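# Thread one bead onto the cord, away from its tips

## Task

Get any single bead onto the cord so that it sits on the cord itself, a good distance from both plastic end tips.

## Robot and tools

Robot: two six-joint arms, left_arm and right_arm, each with a two-finger parallel gripper and a wrist camera. The names do not match image sides. In the scene frame the origin is on the table surface halfway between the nominal arm bases, +x points out across the table, +z is up, and left_arm stands on the +y side. Calibrated bases: left_arm at (-0.004, +0.381, 0) m, right_arm at (+0.038, -0.323, 0) m. Both are turned only slightly about z and have +z up. Fixed cameras and the table are given in the scene frame. Each arm's hand pose, and its wrist camera pose, is given in that arm's own base frame.

Gripper: the fingers point along the gripper's +z axis and separate along its y axis. end_effector_position is the point between the pads, roughly 1 cm short of the fingertips. Reported hand positions and orientations can be a few cm off, more when the arm is stretched.

Row layout: every commanded row is one flat list of 14 numbers covering both arms. First come left_arm's six joints and its opening, then right_arm's six joints and its opening. Within each arm the joint order is shoulder, elbow, waist, wrist pitch, wrist yaw, wrist roll; use this order, not base-to-tip order. Joint values are absolute target angles in radians, the same kind of numbers that Joint positions prints, not offsets. Ranges: shoulder 0.000 to 3.142, elbow 0.000 to 3.142, waist -2.618 to 3.054, wrist pitch -1.571 to 1.571, wrist yaw -1.571 to 1.571, wrist roll -2.094 to 2.094. A target more than 0.059 rad outside a range, and further out than the joint already is, gets the call rejected. Real stops may differ by up to 0.059 rad, and reaching one can print "joint sent to its limit". The opening is an absolute value from -1 (shut) to +1 (fully open). Even if one arm should not move, send its current Joint targets and its current opening again; a 0 is a real half-open command.

Tools:
- execute_actions(actions, cameras): actions is a list of actions. Each action is a list of up to 15 rows, one per 1/30 s step; if fewer rows are given, the last one is held to fill 15 steps, so an action lasts 0.5 s. An empty list just reports state and images. cameras: a list of names, ["all"], or []; by default you get every camera only when actions is empty.
- move(target, speed, blend, opening_speed, blocking, cameras): drives all joints along a joint-space path to one 14-number row or a list of up to 15 rows, all sharing 10 s. The gripper therefore traces a curve and does not steer around obstacles or the other arm. speed is the top speed in rad/s of whichever joint has farthest to go, 0.01 to 12.57, default 0.5; give one value or one per target. blend, in rad, rounds intermediate corners; 0 is the default. opening_speed, on the -1..+1 scale per second, is at least 0.2; keep it low for gentle closing. With blocking=false the call returns after about 0.5 s while the motion continues, and a new move takes over from it. The result adds a "move:" line: done, off_target (resting more than 0.035 rad from target), moving, held, or fault; limits=held means steps were withheld. Done does not prove there was no contact.
- wait(seconds 0 to 10, cameras): lets time pass with the last commands held.
- stop(cameras): brakes a running move; a fast move needs room to stop.
- zoom_image(camera, region): enlarges [x0, y0, x1, y1] pixels, at most 504 by 504, of the latest image from cam_head_left, cam_head_right, cam_high, cam_low, cam_left_wrist or cam_right_wrist. Every camera is 896x504.
- read_manual(section="licences"): licence texts only.
- finished_scene(scene): ends the current scene, given its number as shown in results, and cannot be undone. Call it only when the bead is threaded and stays put without help.

Results: Joint positions and Joint velocities list each arm's joints in the row order (rad, rad/s), followed by the pad gap in m (0.094 means fully open). Velocities may simply read "within noise". Joint targets are the angles being driven toward now. Tool commands shows the present gripper commands. grip_measured is the opening on the command scale and can read slightly wide when empty. grip_effort_nm is motor effort, negative when closing; it is not pad force. Joint torques follow the joint order; the first three wrap at ±28 N m. "joint command not followed" means the clearance check altered that arm's targets. This check does not keep the two grippers apart.

Motion notes: each step, a joint's target is kept within 0.339 rad (big joints) or 2.2 rad (wrist) of its measured angle. If the targets would move the gripper more than 200 mm, they are scaled back. A long motion may therefore need several actions, and an unfinished one should be commanded again. Tiny turns may not start at all.

Gripping: the commanded opening is where grip_measured ends up. Going well below the contact reading makes the gripper press at full force, about 50-64 N per pad. To release, command an opening clearly above grip_measured.

Avoid: dropping parts or releasing them while they move; anything leaving the table, or being left off it, which fails the task. Also avoid fast contacts, pressing hard on objects, any collision or squeeze between the two arms (the worst case ends the scene), and closing one gripper on the other's fingers. Heat builds from holding loads, long reaches, or pushing toward unreachable poses: MOTOR HOT appears at 75 °C, the arm folds and idles at 90 °C, and it goes limp at 100 °C. Loose objects may occasionally be nudged by outside pushes. The simulation keeps running while you compose replies.

Each tool is called after "Request:" by a JSON object that holds its "method" and its "body", one argument or row to a line.

## Session

Request:
{"method": "execute_actions", "body": {
  "actions": []
}}

Scene clock: 0.00 s.
left_arm: end_effector_position=(+0.3498, -0.1057, +0.3030) grip_measured=+1.000 grip_effort_nm=n/a end_effector_quat_wxyz=(+0.509, +0.129, +0.845, -0.106) | right_arm: end_effector_position=(+0.3281, +0.2271, +0.3888) grip_measured=+1.000 grip_effort_nm=n/a end_effector_quat_wxyz=(+0.655, +0.035, +0.750, +0.088)
Joint names: [shoulder, elbow, waist, wrist pitch, wrist yaw, wrist roll]
Joint positions: left_arm=[1.104 1.117 -0.249 -0.493 0.096 -0.004 0.094] | right_arm=[1.282 1.254 0.944 -0.164 0.848 0.325 0.094]
Joint velocities: within noise
Joint torques (N m): no reading
Heat: left arm: 30 °C; right arm: 27 °C.
Joint targets: left_arm=[1.094 1.132 -0.249 -0.485 0.098 -0.005] | right_arm=[1.272 1.267 0.944 -0.163 0.852 0.323]
Tool commands: left_gripper/opening=+1.0 right_gripper/opening=+1.0

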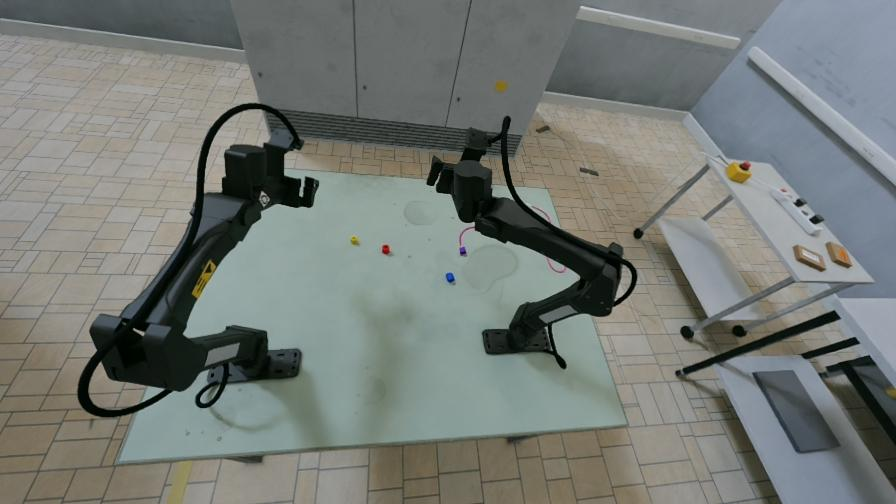

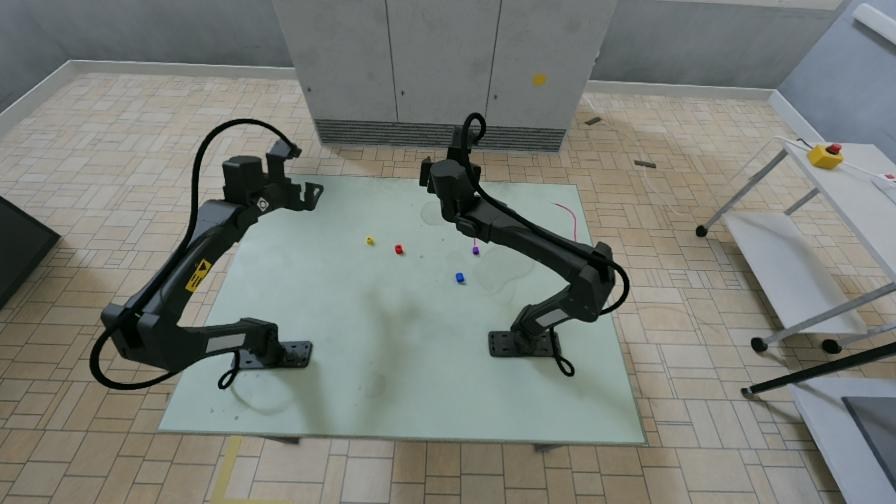

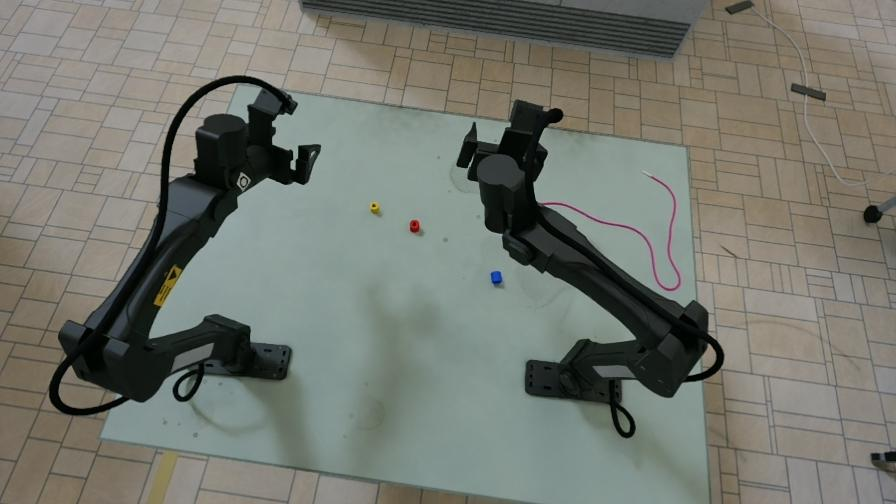

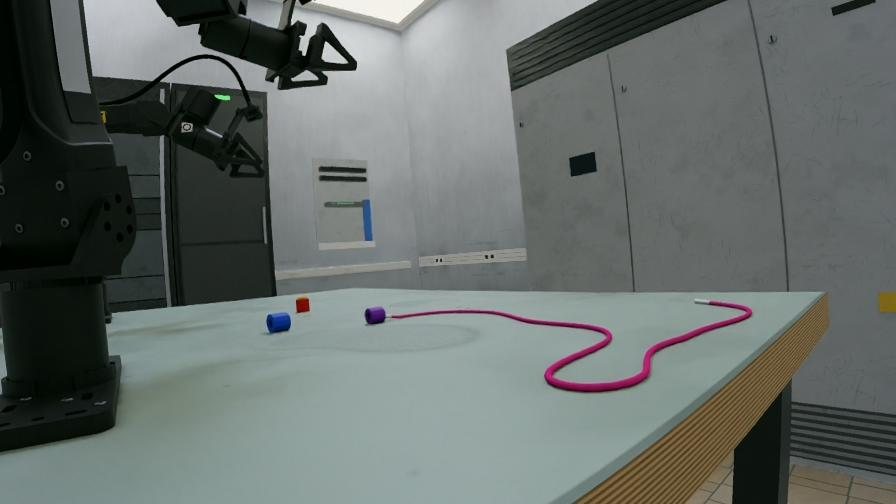

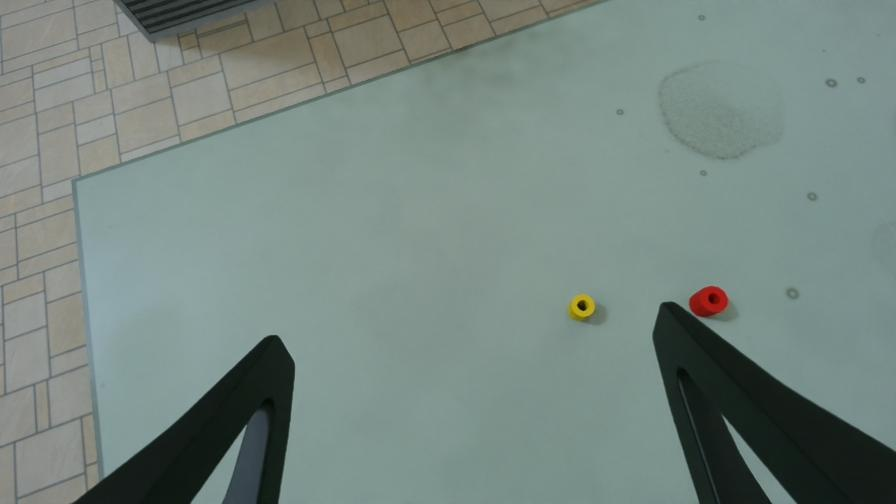

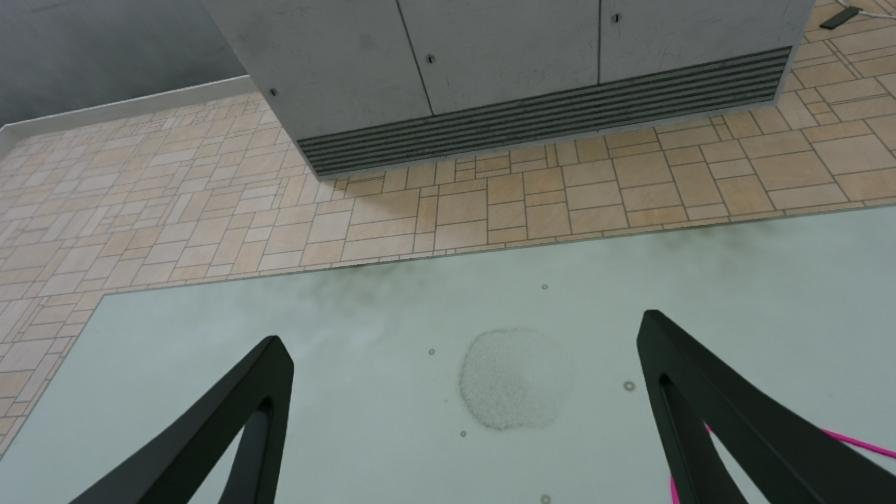

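Request:
{"method": "zoom_image", "body": {
  "camera": "cam_low",
  "region": [240, 270, 480, 400]
}}

Request:
{"method": "zoom_image", "body": {
  "camera": "cam_high",
  "region": [340, 150, 700, 350]
}}

Request:
{"method": "zoom_image", "body": {
  "camera": "cam_left_wrist",
  "region": [540, 260, 760, 360]
}}

Request:
{"method": "zoom_image", "body": {
  "camera": "cam_low",
  "region": [520, 280, 780, 420]
}}

Scaled by 2.100 from the camera's 896x504 image, which has a finer 1280x720 frame.

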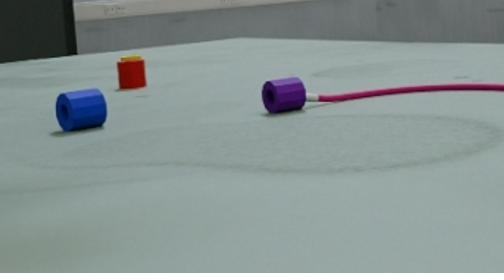

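Scaled by 1.400 from the camera's 896x504 image, which has a finer 1280x720 frame.

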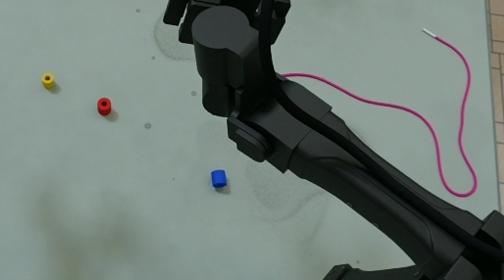

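Scaled by 2.291 from the camera's 896x504 image, which has a finer 1280x720 frame.

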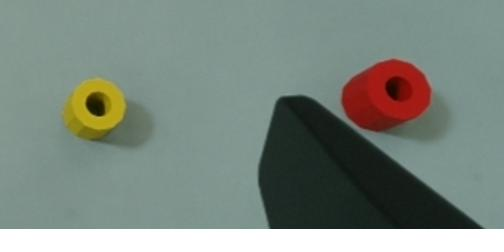

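Scaled by 1.938 from the camera's 896x504 image, which has a finer 1280x720 frame.

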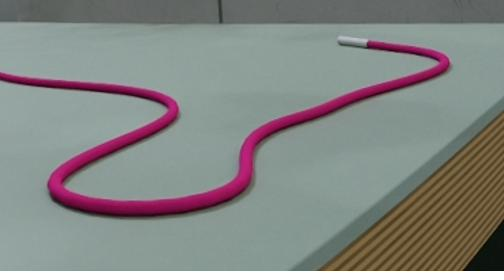

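Request:
{"method": "move", "body": {
  "target": [1.094, 1.132, -0.249, -0.485, 0.098, -0.005, 1.0, 1.179, 0.7065, 0.361, -0.365, 0.0, 0.0, 1.0],
  "speed": 0.8,
  "cameras": ["cam_high", "cam_right_wrist", "cam_low"]
}}

Scene clock: 531.73 s.
left_arm: end_effector_position=(+0.3498, -0.1057, +0.3030) grip_measured=+1.000 grip_effort_nm=0.002 end_effector_quat_wxyz=(+0.509, +0.129, +0.845, -0.106) | right_arm: end_effector_position=(+0.3104, +0.1193, +0.1155) grip_measured=+1.000 grip_effort_nm=-0.022 end_effector_quat_wxyz=(+0.342, -0.167, +0.922, +0.061)
Joint names: [shoulder, elbow, waist, wrist pitch, wrist yaw, wrist roll]
Joint positions: left_arm=[1.104 1.117 -0.249 -0.493 0.096 -0.004 0.094] | right_arm=[1.206 0.72 0.368 -0.374 0.007 0.006 0.094]
Joint torques (N m): left_arm=[-3.38 7.43 0.02 1.56 0.01 -0.02] | right_arm=[-5.65 5.98 -0.55 1.35 -0.05 -0.04]
Heat: left arm: 33 °C; right arm: 33 °C.
Joint targets: left_arm=[1.094 1.132 -0.249 -0.485 0.098 -0.005] | right_arm=[1.179 0.707 0.361 -0.365 0.000 0.000]
move: done
camera_calibration:
cam_right_wrist: T_world_to_cam=[[0.27749, -0.958577, -0.0642552, 0.037482], [-0.959375, -0.280027, 0.034404, 0.352314], [-0.0509721, 0.0520981, -0.99734, 0.24068], [0, 0, 0, 1]] pos_world=[0.339869, 0.122048, 0.230327]
Images, in order (width x height): cam_high 896x504, cam_low 896x504, cam_right_wrist 896x504.

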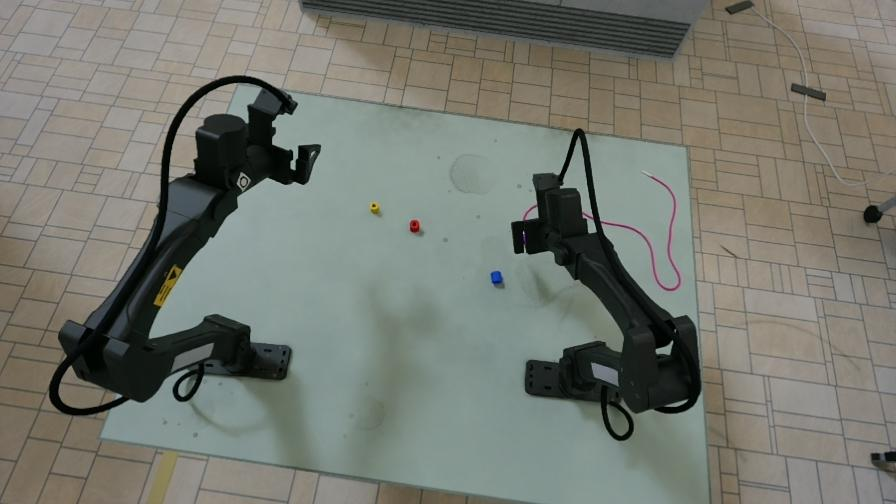

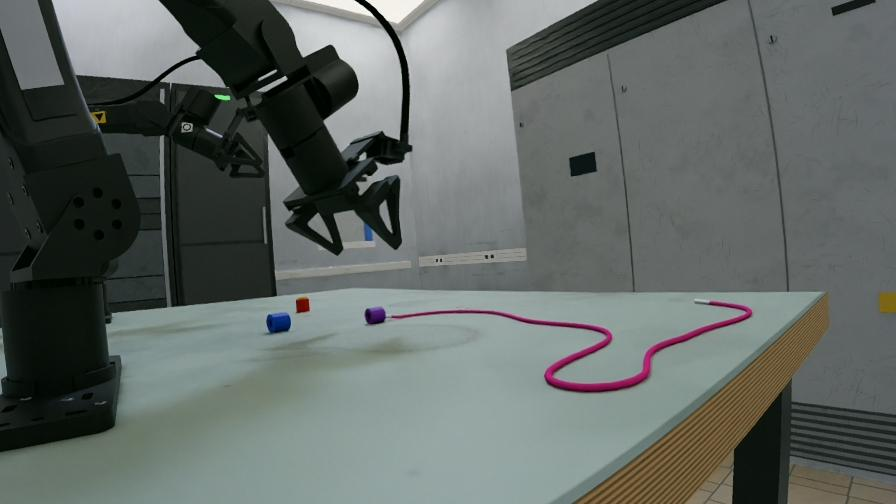

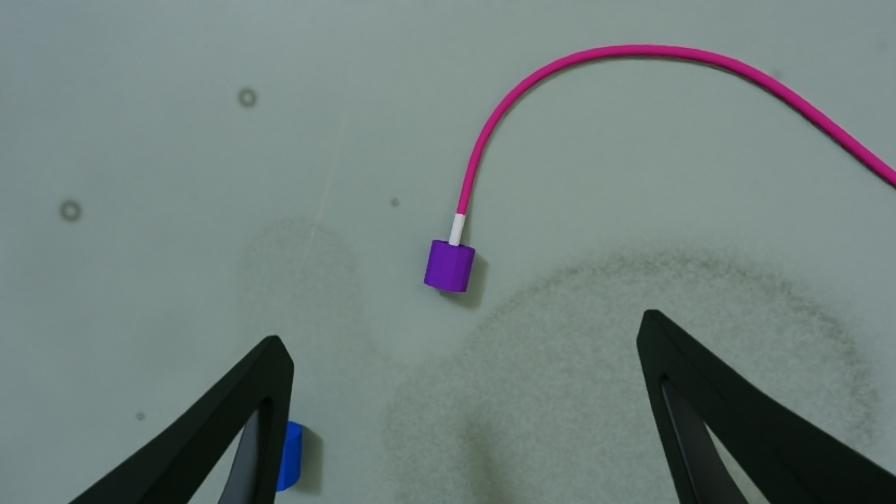

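Request:
{"method": "zoom_image", "body": {
  "camera": "cam_right_wrist",
  "region": [380, 180, 520, 320]
}}

Request:
{"method": "zoom_image", "body": {
  "camera": "cam_low",
  "region": [340, 290, 460, 340]
}}

Scaled by 3.600 from the camera's 896x504 image, which has a finer 1280x720 frame.

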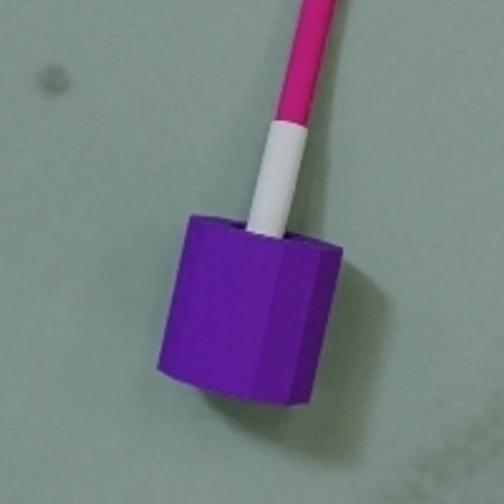

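Scaled by 4.200 from the camera's 896x504 image, which has a finer 1280x720 frame.

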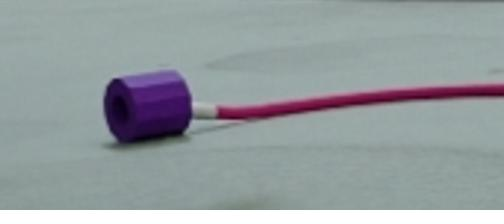

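Request:
{"method": "move", "body": {
  "target": [1.094, 1.132, -0.249, -0.485, 0.098, -0.005, 1.0, 2.03, 1.62, 0.350, -1.145, 0.0, 0.35, -0.3],
  "speed": 0.8,
  "cameras": ["cam_right_wrist", "cam_low", "cam_high"]
}}

Scene clock: 618.83 s.
left_arm: end_effector_position=(+0.3498, -0.1057, +0.3030) grip_measured=+1.000 grip_effort_nm=0.002 end_effector_quat_wxyz=(+0.509, +0.129, +0.845, -0.106) | right_arm: end_effector_position=(+0.3567, +0.1340, +0.0582) grip_measured=-0.297 grip_effort_nm=-0.188 end_effector_quat_wxyz=(+0.000, -0.008, +1.000, -0.002)
Joint names: [shoulder, elbow, waist, wrist pitch, wrist yaw, wrist roll]
Joint positions: left_arm=[1.104 1.117 -0.249 -0.493 0.096 -0.004 0.094] | right_arm=[2.019 1.579 0.358 -1.132 0.004 0.343 0.033]
Joint torques (N m): left_arm=[-3.4 7.45 0.01 1.56 0.02 -0.02] | right_arm=[-9.17 9.07 -0.79 -0.11 -0.05 0.09]
Heat: left arm: 33 °C; right arm: 28 °C.
Joint targets: left_arm=[1.094 1.132 -0.249 -0.485 0.098 -0.005] | right_arm=[2.030 1.620 0.350 -1.145 0.000 0.350]
move: off_target (right_arm); right_arm: the elbow is farthest, 0.041 rad from its target
camera_calibration:
cam_right_wrist: T_world_to_cam=[[-0.0852764, -0.99635, 0.00391187, 0.16566], [-0.734101, 0.0654845, 0.675875, 0.238958], [-0.673664, 0.0547645, -0.737006, 0.391741], [0, 0, 0, 1]] pos_world=[0.453448, 0.127954, 0.126562]
Images, in order (width x height): cam_high 896x504, cam_low 896x504, cam_right_wrist 896x504.

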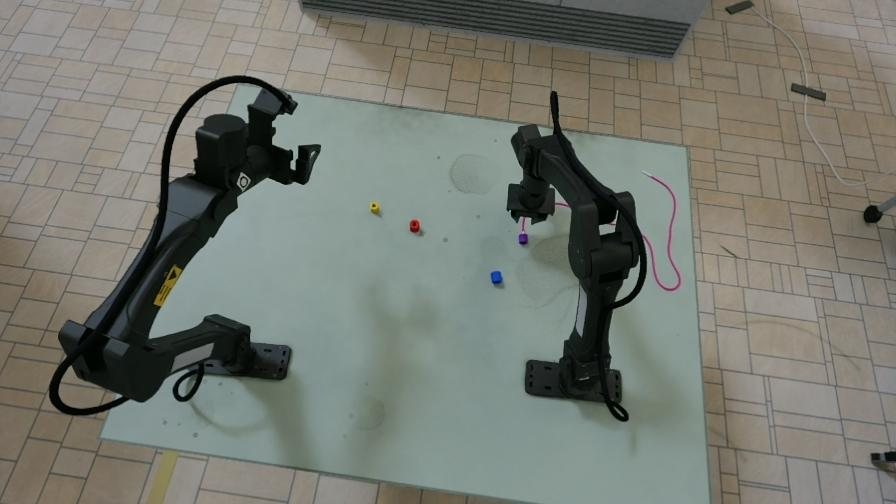

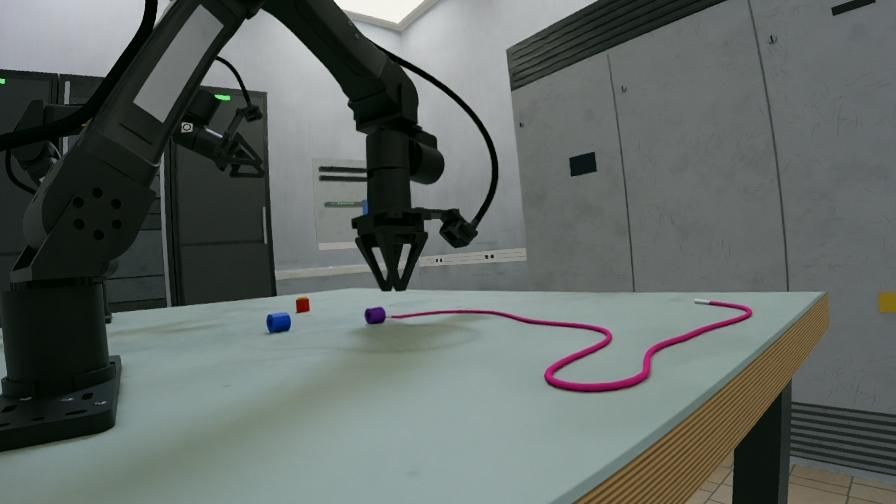

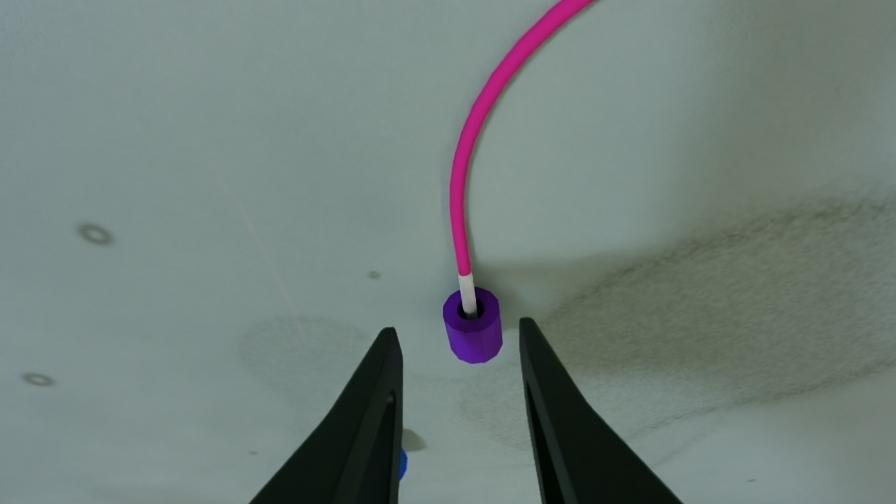

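Request:
{"method": "zoom_image", "body": {
  "camera": "cam_low",
  "region": [320, 220, 480, 340]
}}

Request:
{"method": "zoom_image", "body": {
  "camera": "cam_right_wrist",
  "region": [370, 200, 570, 400]
}}

Request:
{"method": "zoom_image", "body": {
  "camera": "cam_high",
  "region": [460, 160, 600, 300]
}}

Scaled by 3.150 from the camera's 896x504 image, which has a finer 1280x720 frame.

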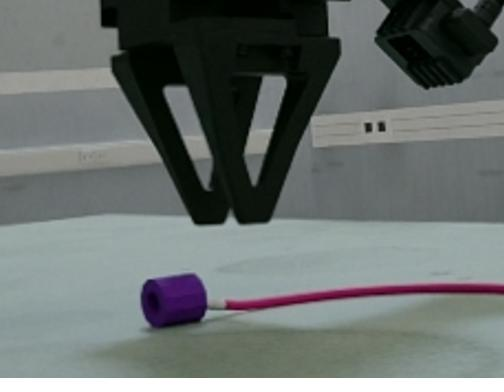

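Scaled by 2.520 from the camera's 896x504 image, which has a finer 1280x720 frame.

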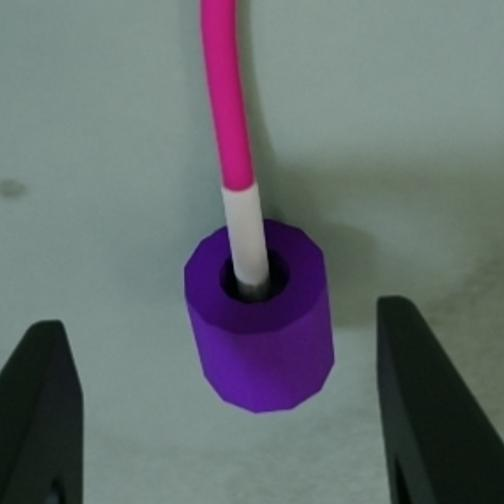

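Scaled by 3.600 from the camera's 896x504 image, which has a finer 1280x720 frame.

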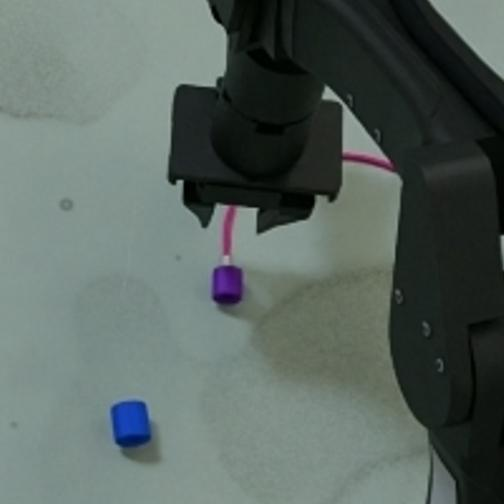

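Request:
{"method": "move", "body": {
  "target": [1.094, 1.132, -0.249, -0.485, 0.098, -0.005, 1.0, 2.052, 1.535, 0.350, -1.048, 0.0, 0.35, -0.4],
  "speed": 0.3,
  "cameras": ["cam_right_wrist", "cam_low"]
}}

Scene clock: 858.23 s.
left_arm: end_effector_position=(+0.3498, -0.1057, +0.3030) grip_measured=+1.000 grip_effort_nm=0.002 end_effector_quat_wxyz=(+0.509, +0.129, +0.845, -0.106) | right_arm: end_effector_position=(+0.3610, +0.1358, +0.0444) grip_measured=-0.397 grip_effort_nm=-0.183 end_effector_quat_wxyz=(+0.005, -0.007, +1.000, +0.000)
Joint names: [shoulder, elbow, waist, wrist pitch, wrist yaw, wrist roll]
Joint positions: left_arm=[1.104 1.117 -0.249 -0.493 0.096 -0.004 0.094] | right_arm=[2.037 1.55 0.358 -1.074 0.003 0.344 0.028]
Joint torques (N m): left_arm=[-3.4 7.43 -0.01 1.57 0.02 -0.02] | right_arm=[-9.05 4.75 -0.75 0.31 -0.04 0.06]
Heat: left arm: 33 °C; right arm: 28 °C.
Joint targets: left_arm=[1.094 1.132 -0.249 -0.485 0.098 -0.005] | right_arm=[2.052 1.535 0.350 -1.048 0.000 0.350]
move: done
camera_calibration:
cam_right_wrist: T_world_to_cam=[[-0.0860503, -0.996289, -0.00175616, 0.168285], [-0.741025, 0.0628245, 0.668532, 0.254484], [-0.665941, 0.0588287, -0.743682, 0.381348], [0, 0, 0, 1]] pos_world=[0.457016, 0.129239, 0.113767]
Images, in order (width x height): cam_low 896x504, cam_right_wrist 896x504.

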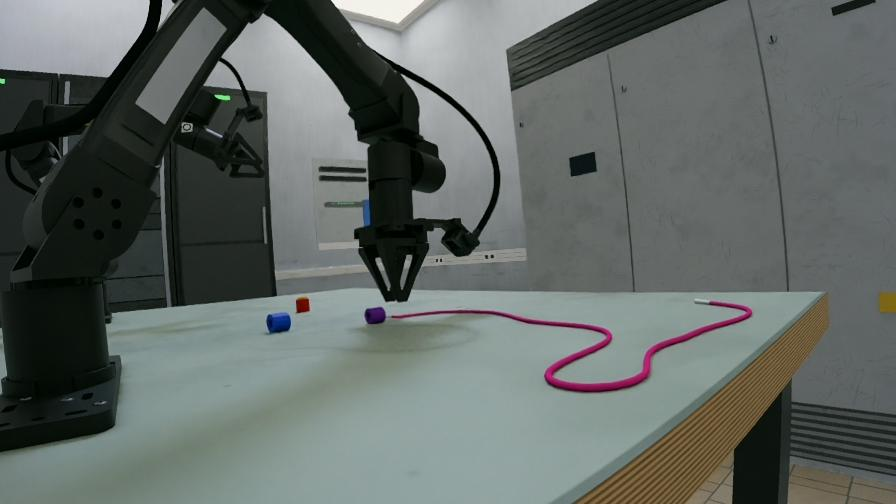

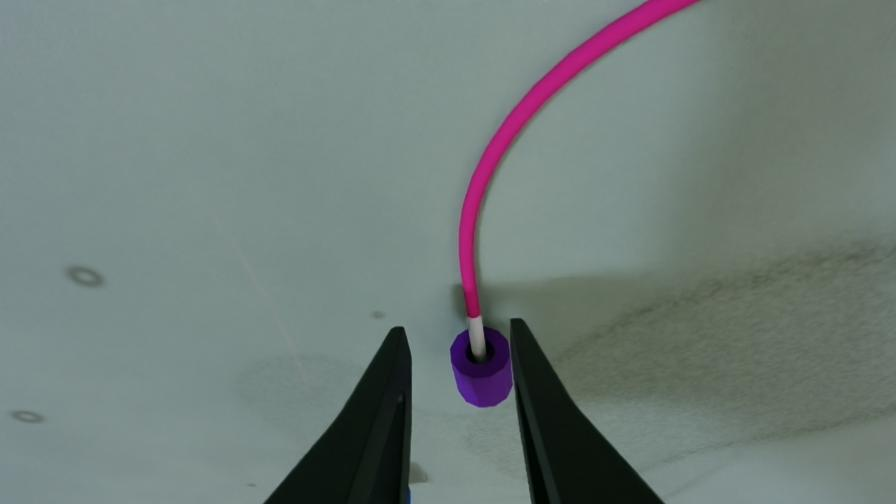

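Request:
{"method": "move", "body": {
  "target": [1.094, 1.132, -0.249, -0.485, 0.098, -0.005, 1.0, 2.066, 1.475, 0.338, -0.978, 0.0, 0.35, -0.5],
  "speed": 0.2,
  "cameras": ["cam_right_wrist", "cam_low"]
}}

Request:
{"method": "zoom_image", "body": {
  "camera": "cam_low",
  "region": [320, 240, 480, 340]
}}

Scene clock: 892.13 s.
left_arm: end_effector_position=(+0.3498, -0.1057, +0.3030) grip_measured=+1.000 grip_effort_nm=0.007 end_effector_quat_wxyz=(+0.509, +0.129, +0.845, -0.106) | right_arm: end_effector_position=(+0.3600, +0.1305, +0.0253) grip_measured=-0.497 grip_effort_nm=-0.183 end_effector_quat_wxyz=(+0.004, -0.001, +1.000, +0.000)
Joint names: [shoulder, elbow, waist, wrist pitch, wrist yaw, wrist roll]
Joint positions: left_arm=[1.104 1.117 -0.249 -0.493 0.096 -0.004 0.094] | right_arm=[2.05 1.491 0.346 -1.004 0.002 0.344 0.024]
Joint torques (N m): left_arm=[-3.38 7.42 0.01 1.56 0.03 -0.02] | right_arm=[-8.96 4.56 -0.68 0.26 -0.04 0.09]
Heat: left arm: 33 °C; right arm: 30 °C.
Joint targets: left_arm=[1.094 1.132 -0.249 -0.485 0.098 -0.005] | right_arm=[2.066 1.475 0.338 -0.978 0.000 0.350]
move: done
camera_calibration:
cam_right_wrist: T_world_to_cam=[[-0.0982151, -0.995165, -0.000786232, 0.167097], [-0.738211, 0.0723258, 0.670682, 0.26446], [-0.667382, 0.0664515, -0.741745, 0.366166], [0, 0, 0, 1]] pos_world=[0.456012, 0.12283, 0.0943646]
Images, in order (width x height): cam_low 896x504, cam_right_wrist 896x504.

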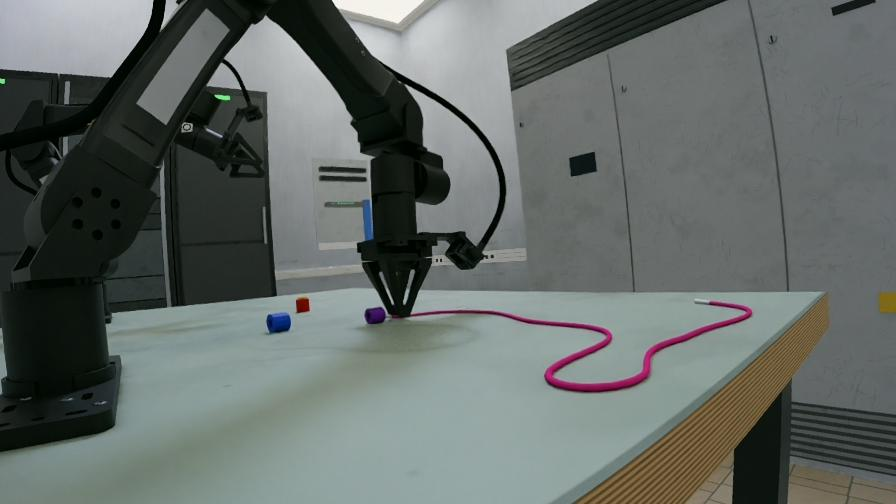

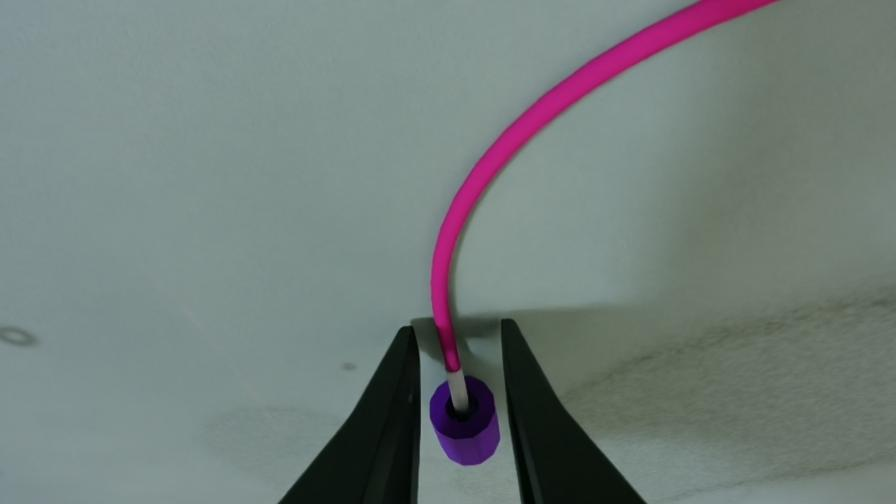

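Scaled by 3.150 from the camera's 896x504 image, which has a finer 1280x720 frame.

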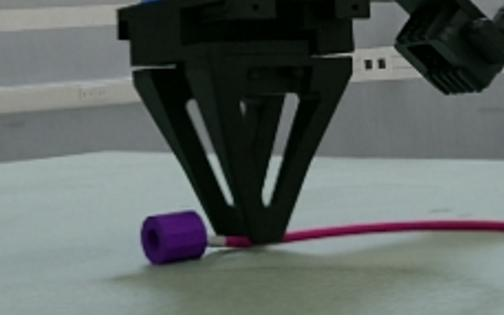

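Request:
{"method": "move", "body": {
  "target": [1.094, 1.132, -0.249, -0.485, 0.098, -0.005, 1.0, 2.069, 1.469, 0.367, -0.969, 0.0, 0.27, -0.5],
  "speed": 0.15,
  "cameras": ["cam_right_wrist"]
}}

Request:
{"method": "zoom_image", "body": {
  "camera": "cam_right_wrist",
  "region": [380, 260, 560, 480]
}}

Scene clock: 923.30 s.
left_arm: end_effector_position=(+0.3498, -0.1057, +0.3030) grip_measured=+1.000 grip_effort_nm=-0.002 end_effector_quat_wxyz=(+0.509, +0.129, +0.845, -0.106) | right_arm: end_effector_position=(+0.3601, +0.1364, +0.0253) grip_measured=-0.497 grip_effort_nm=-0.183 end_effector_quat_wxyz=(+0.008, -0.043, +0.999, +0.001)
Joint names: [shoulder, elbow, waist, wrist pitch, wrist yaw, wrist roll]
Joint positions: left_arm=[1.104 1.117 -0.249 -0.493 0.096 -0.004 0.094] | right_arm=[2.05 1.491 0.361 -0.996 0.002 0.274 0.024]
Joint torques (N m): left_arm=[-3.4 7.42 0.01 1.56 0.02 -0.02] | right_arm=[-8.69 4.18 0.5 0.3 -0.04 0.02]
Heat: left arm: 33 °C; right arm: 31 °C.
Joint targets: left_arm=[1.094 1.132 -0.249 -0.485 0.098 -0.005] | right_arm=[2.069 1.469 0.367 -0.969 0.000 0.270]
move: done
camera_calibration:
cam_right_wrist: T_world_to_cam=[[-0.0144136, -0.99989, -0.00353342, 0.143594], [-0.747218, 0.00842299, 0.664526, 0.276242], [-0.664423, 0.0122185, -0.747257, 0.372338], [0, 0, 0, 1]] pos_world=[0.455873, 0.136702, 0.0951701]
Images, in order (width x height): cam_right_wrist 896x504.

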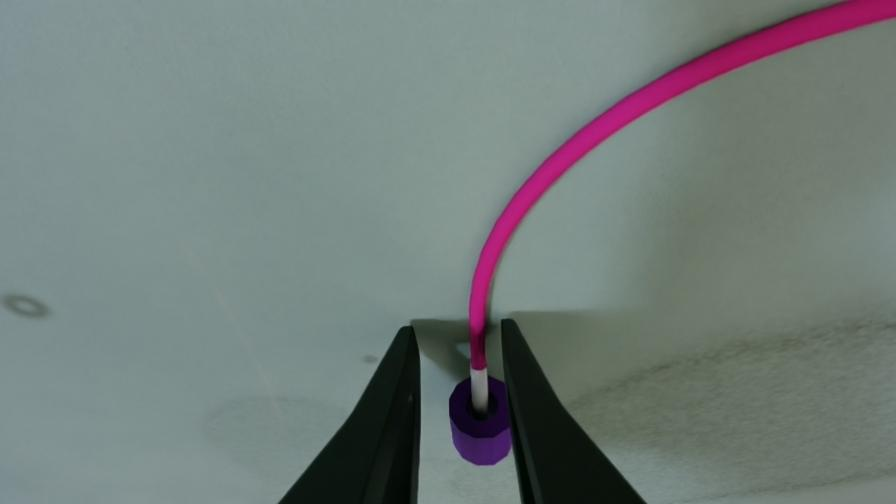

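Scaled by 2.291 from the camera's 896x504 image, which has a finer 1280x720 frame.

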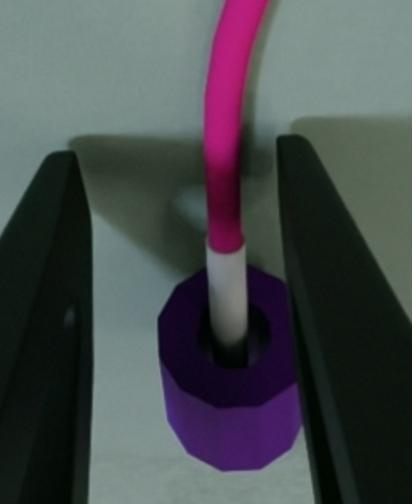

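Request:
{"method": "move", "body": {
  "target": [1.094, 1.132, -0.249, -0.485, 0.098, -0.005, 1.0, 2.072, 1.464, 0.346, -0.964, 0.0, 0.27, -0.5],
  "speed": 0.15,
  "cameras": ["cam_right_wrist", "cam_low"]
}}

Request:
{"method": "zoom_image", "body": {
  "camera": "cam_low",
  "region": [340, 280, 440, 340]
}}

Scene clock: 962.03 s.
left_arm: end_effector_position=(+0.3498, -0.1057, +0.3030) grip_measured=+1.000 grip_effort_nm=0.002 end_effector_quat_wxyz=(+0.509, +0.129, +0.845, -0.106) | right_arm: end_effector_position=(+0.3590, +0.1334, +0.0229) grip_measured=-0.497 grip_effort_nm=-0.183 end_effector_quat_wxyz=(+0.006, -0.040, +0.999, +0.001)
Joint names: [shoulder, elbow, waist, wrist pitch, wrist yaw, wrist roll]
Joint positions: left_arm=[1.104 1.117 -0.249 -0.493 0.096 -0.004 0.094] | right_arm=[2.05 1.481 0.354 -0.991 0.002 0.274 0.024]
Joint torques (N m): left_arm=[-3.43 7.43 -0.01 1.56 0.02 -0.02] | right_arm=[-8.46 4.44 -0.66 0.29 -0.02 -0.01]
Heat: left arm: 33 °C; right arm: 31 °C.
Joint targets: left_arm=[1.094 1.132 -0.249 -0.485 0.098 -0.005] | right_arm=[2.072 1.464 0.346 -0.964 0.000 0.270]
move: done
camera_calibration:
cam_right_wrist: T_world_to_cam=[[-0.0201492, -0.999796, -0.00165291, 0.142599], [-0.743994, 0.0138895, 0.668042, 0.275096], [-0.667882, 0.0146903, -0.744122, 0.370782], [0, 0, 0, 1]] pos_world=[0.455182, 0.133302, 0.0923673]
Images, in order (width x height): cam_low 896x504, cam_right_wrist 896x504.

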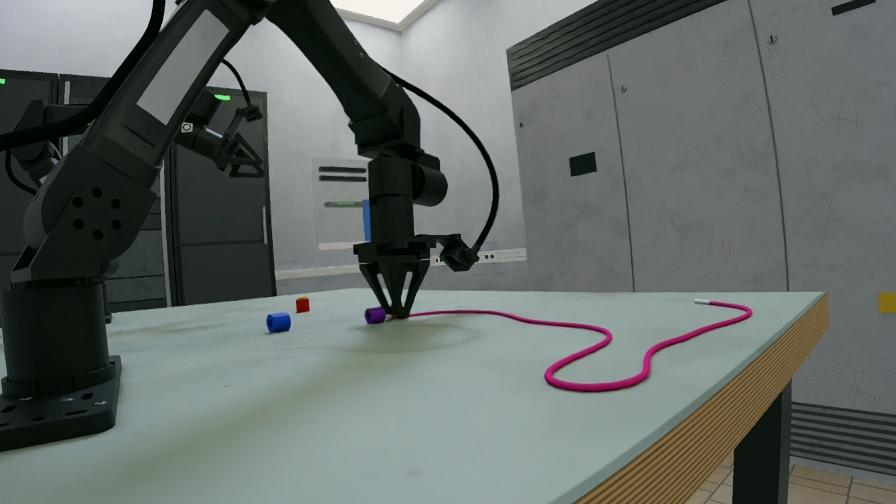

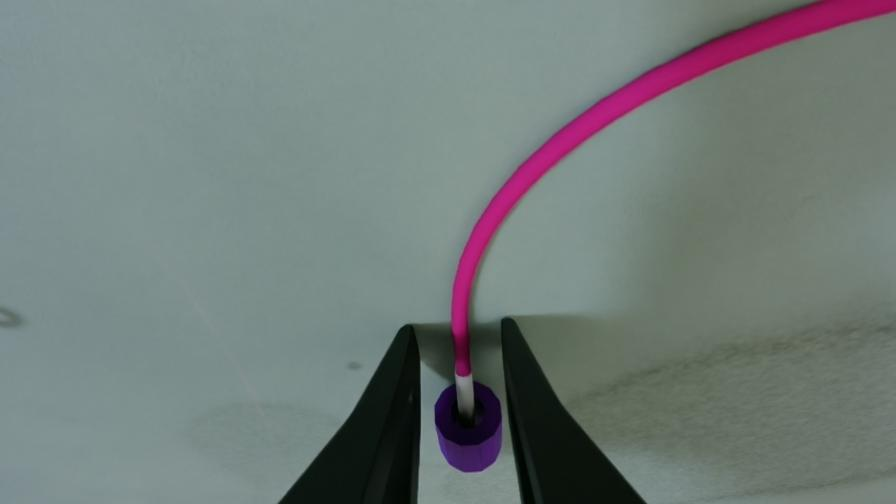

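Scaled by 5.040 from the camera's 896x504 image, which has a finer 1280x720 frame.

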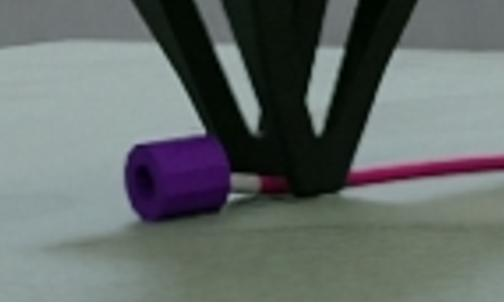

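Request:
{"method": "move", "body": {
  "target": [1.094, 1.132, -0.249, -0.485, 0.098, -0.005, 1.0, 2.072, 1.464, 0.346, -0.964, 0.0, 0.27, -0.97],
  "speed": 0.15,
  "opening_speed": 0.4,
  "cameras": ["cam_right_wrist", "cam_low"]
}}

Request:
{"method": "zoom_image", "body": {
  "camera": "cam_low",
  "region": [340, 280, 440, 340]
}}

Request:
{"method": "zoom_image", "body": {
  "camera": "cam_right_wrist",
  "region": [380, 260, 560, 480]
}}

Scene clock: 972.33 s.
left_arm: end_effector_position=(+0.3498, -0.1057, +0.3030) grip_measured=+1.000 grip_effort_nm=-0.002 end_effector_quat_wxyz=(+0.509, +0.129, +0.845, -0.106) | right_arm: end_effector_position=(+0.3593, +0.1333, +0.0229) grip_measured=-0.941 grip_effort_nm=-1.004 end_effector_quat_wxyz=(+0.006, -0.040, +0.999, +0.001)
Joint names: [shoulder, elbow, waist, wrist pitch, wrist yaw, wrist roll]
Joint positions: left_arm=[1.104 1.117 -0.249 -0.493 0.096 -0.004 0.094] | right_arm=[2.05 1.481 0.354 -0.99 0.002 0.274 0.003]
Joint torques (N m): left_arm=[-3.38 7.43 0.01 1.56 0.02 -0.02] | right_arm=[-8.55 4.48 -0.73 0.28 -0.03 -0.02]
Heat: left arm: 33 °C; right arm: 31 °C.
Joint targets: left_arm=[1.094 1.132 -0.249 -0.485 0.098 -0.005] | right_arm=[2.072 1.464 0.346 -0.964 0.000 0.270]
move: done
camera_calibration:
cam_right_wrist: T_world_to_cam=[[-0.0204881, -0.999788, -0.0019028, 0.142578], [-0.74451, 0.0139865, 0.667465, 0.275453], [-0.667297, 0.0150918, -0.744639, 0.370719], [0, 0, 0, 1]] pos_world=[0.455379, 0.133101, 0.0924678]
Images, in order (width x height): cam_low 896x504, cam_right_wrist 896x504.

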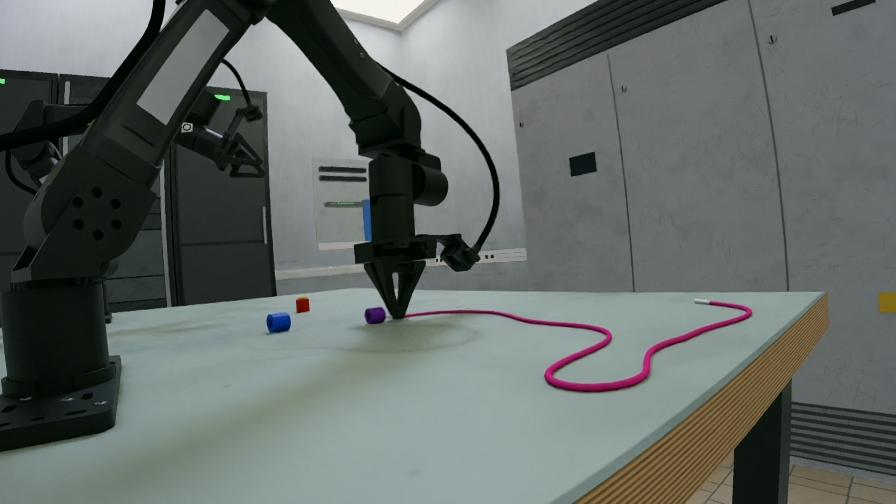

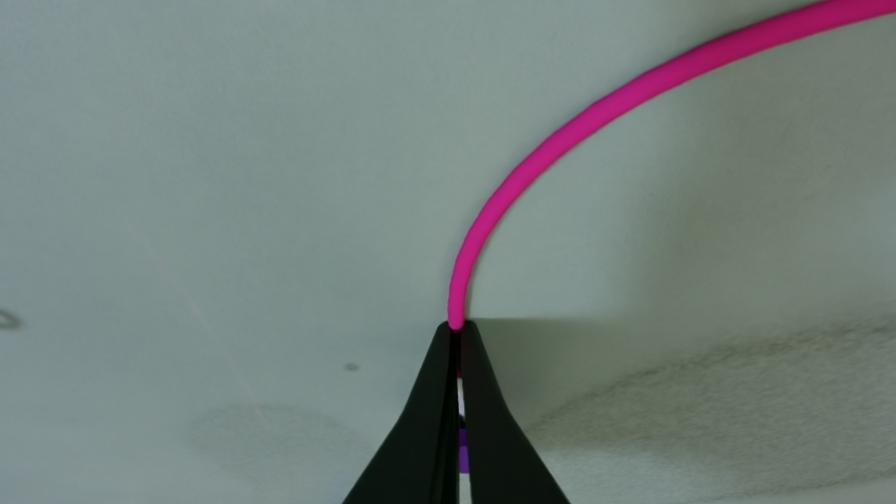

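Scaled by 5.040 from the camera's 896x504 image, which has a finer 1280x720 frame.

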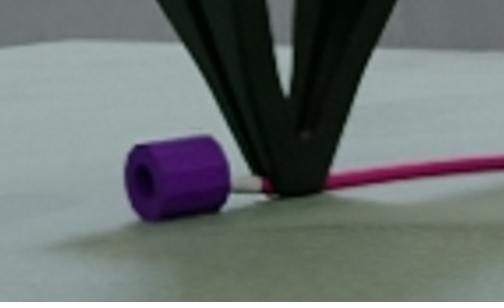

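Scaled by 2.291 from the camera's 896x504 image, which has a finer 1280x720 frame.

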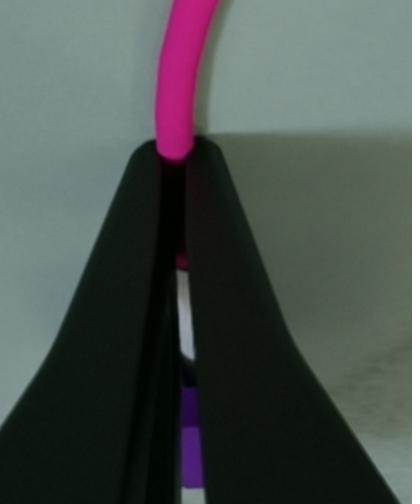

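Request:
{"method": "move", "body": {
  "target": [
    [1.094, 1.132, -0.249, -0.485, 0.098, -0.005, 1.0, 2.018, 1.512, 0.346, -1.04, 0.0, 0.27, -0.97],
    [1.094, 1.132, -0.249, -0.485, 0.098, -0.005, 1.0, 1.985, 1.429, 0.370, -1.034, 0.0, 0.287, -0.97]
  ],
  "speed": 0.15,
  "cameras": ["cam_right_wrist", "cam_low"]
}}

Request:
{"method": "zoom_image", "body": {
  "camera": "cam_low",
  "region": [340, 280, 440, 340]
}}

Request:
{"method": "zoom_image", "body": {
  "camera": "cam_right_wrist",
  "region": [380, 260, 560, 480]
}}

Scene clock: 1021.13 s.
left_arm: end_effector_position=(+0.3498, -0.1057, +0.3030) grip_measured=+1.000 grip_effort_nm=0.002 end_effector_quat_wxyz=(+0.509, +0.129, +0.845, -0.106) | right_arm: end_effector_position=(+0.3415, +0.1297, +0.0222) grip_measured=-0.944 grip_effort_nm=-1.057 end_effector_quat_wxyz=(-0.017, -0.041, +0.999, -0.007)
Joint names: [shoulder, elbow, waist, wrist pitch, wrist yaw, wrist roll]
Joint positions: left_arm=[1.104 1.117 -0.249 -0.493 0.096 -0.004 0.094] | right_arm=[2.03 1.447 0.362 -1.025 0.002 0.28 0.003]
Joint torques (N m): left_arm=[-3.4 7.42 0.01 1.57 0.02 -0.02] | right_arm=[-13.48 4.29 0.77 -0.16 -0.03 0.07]
Heat: left arm: 33 °C; right arm: 31 °C.
Joint targets: left_arm=[1.094 1.132 -0.249 -0.485 0.098 -0.005] | right_arm=[1.985 1.429 0.370 -1.034 0.000 0.287]
move: off_target (right_arm); right_arm: the shoulder is farthest, 0.045 rad from its target
camera_calibration:
cam_right_wrist: T_world_to_cam=[[-0.0186704, -0.999695, 0.0161909, 0.137629], [-0.713249, 0.0246656, 0.700477, 0.249937], [-0.700662, 0.00153002, -0.713491, 0.370768], [0, 0, 0, 1]] pos_world=[0.44062, 0.130855, 0.0872365]
Images, in order (width x height): cam_low 896x504, cam_right_wrist 896x504.

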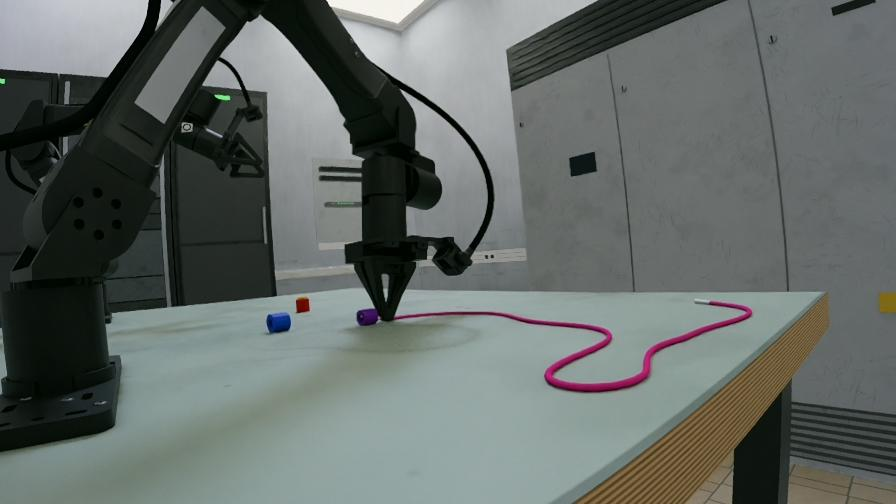

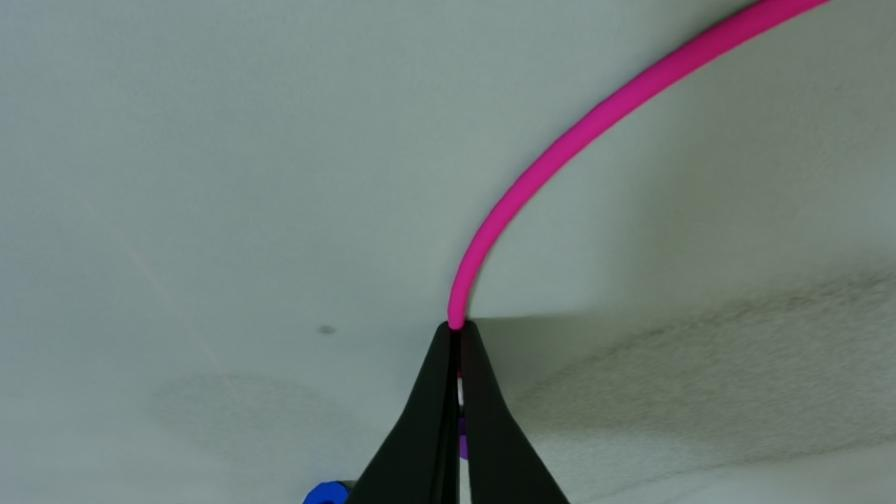

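Scaled by 5.040 from the camera's 896x504 image, which has a finer 1280x720 frame.

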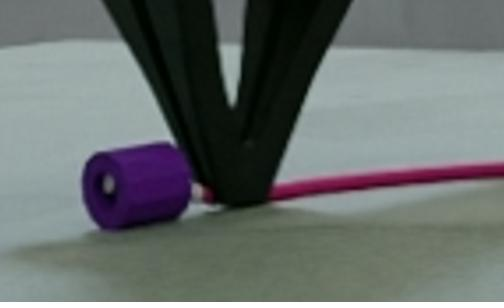

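Scaled by 2.291 from the camera's 896x504 image, which has a finer 1280x720 frame.

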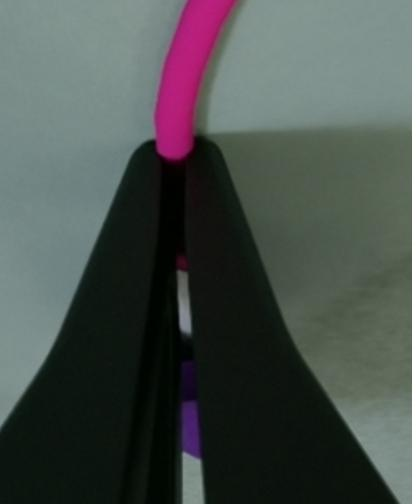

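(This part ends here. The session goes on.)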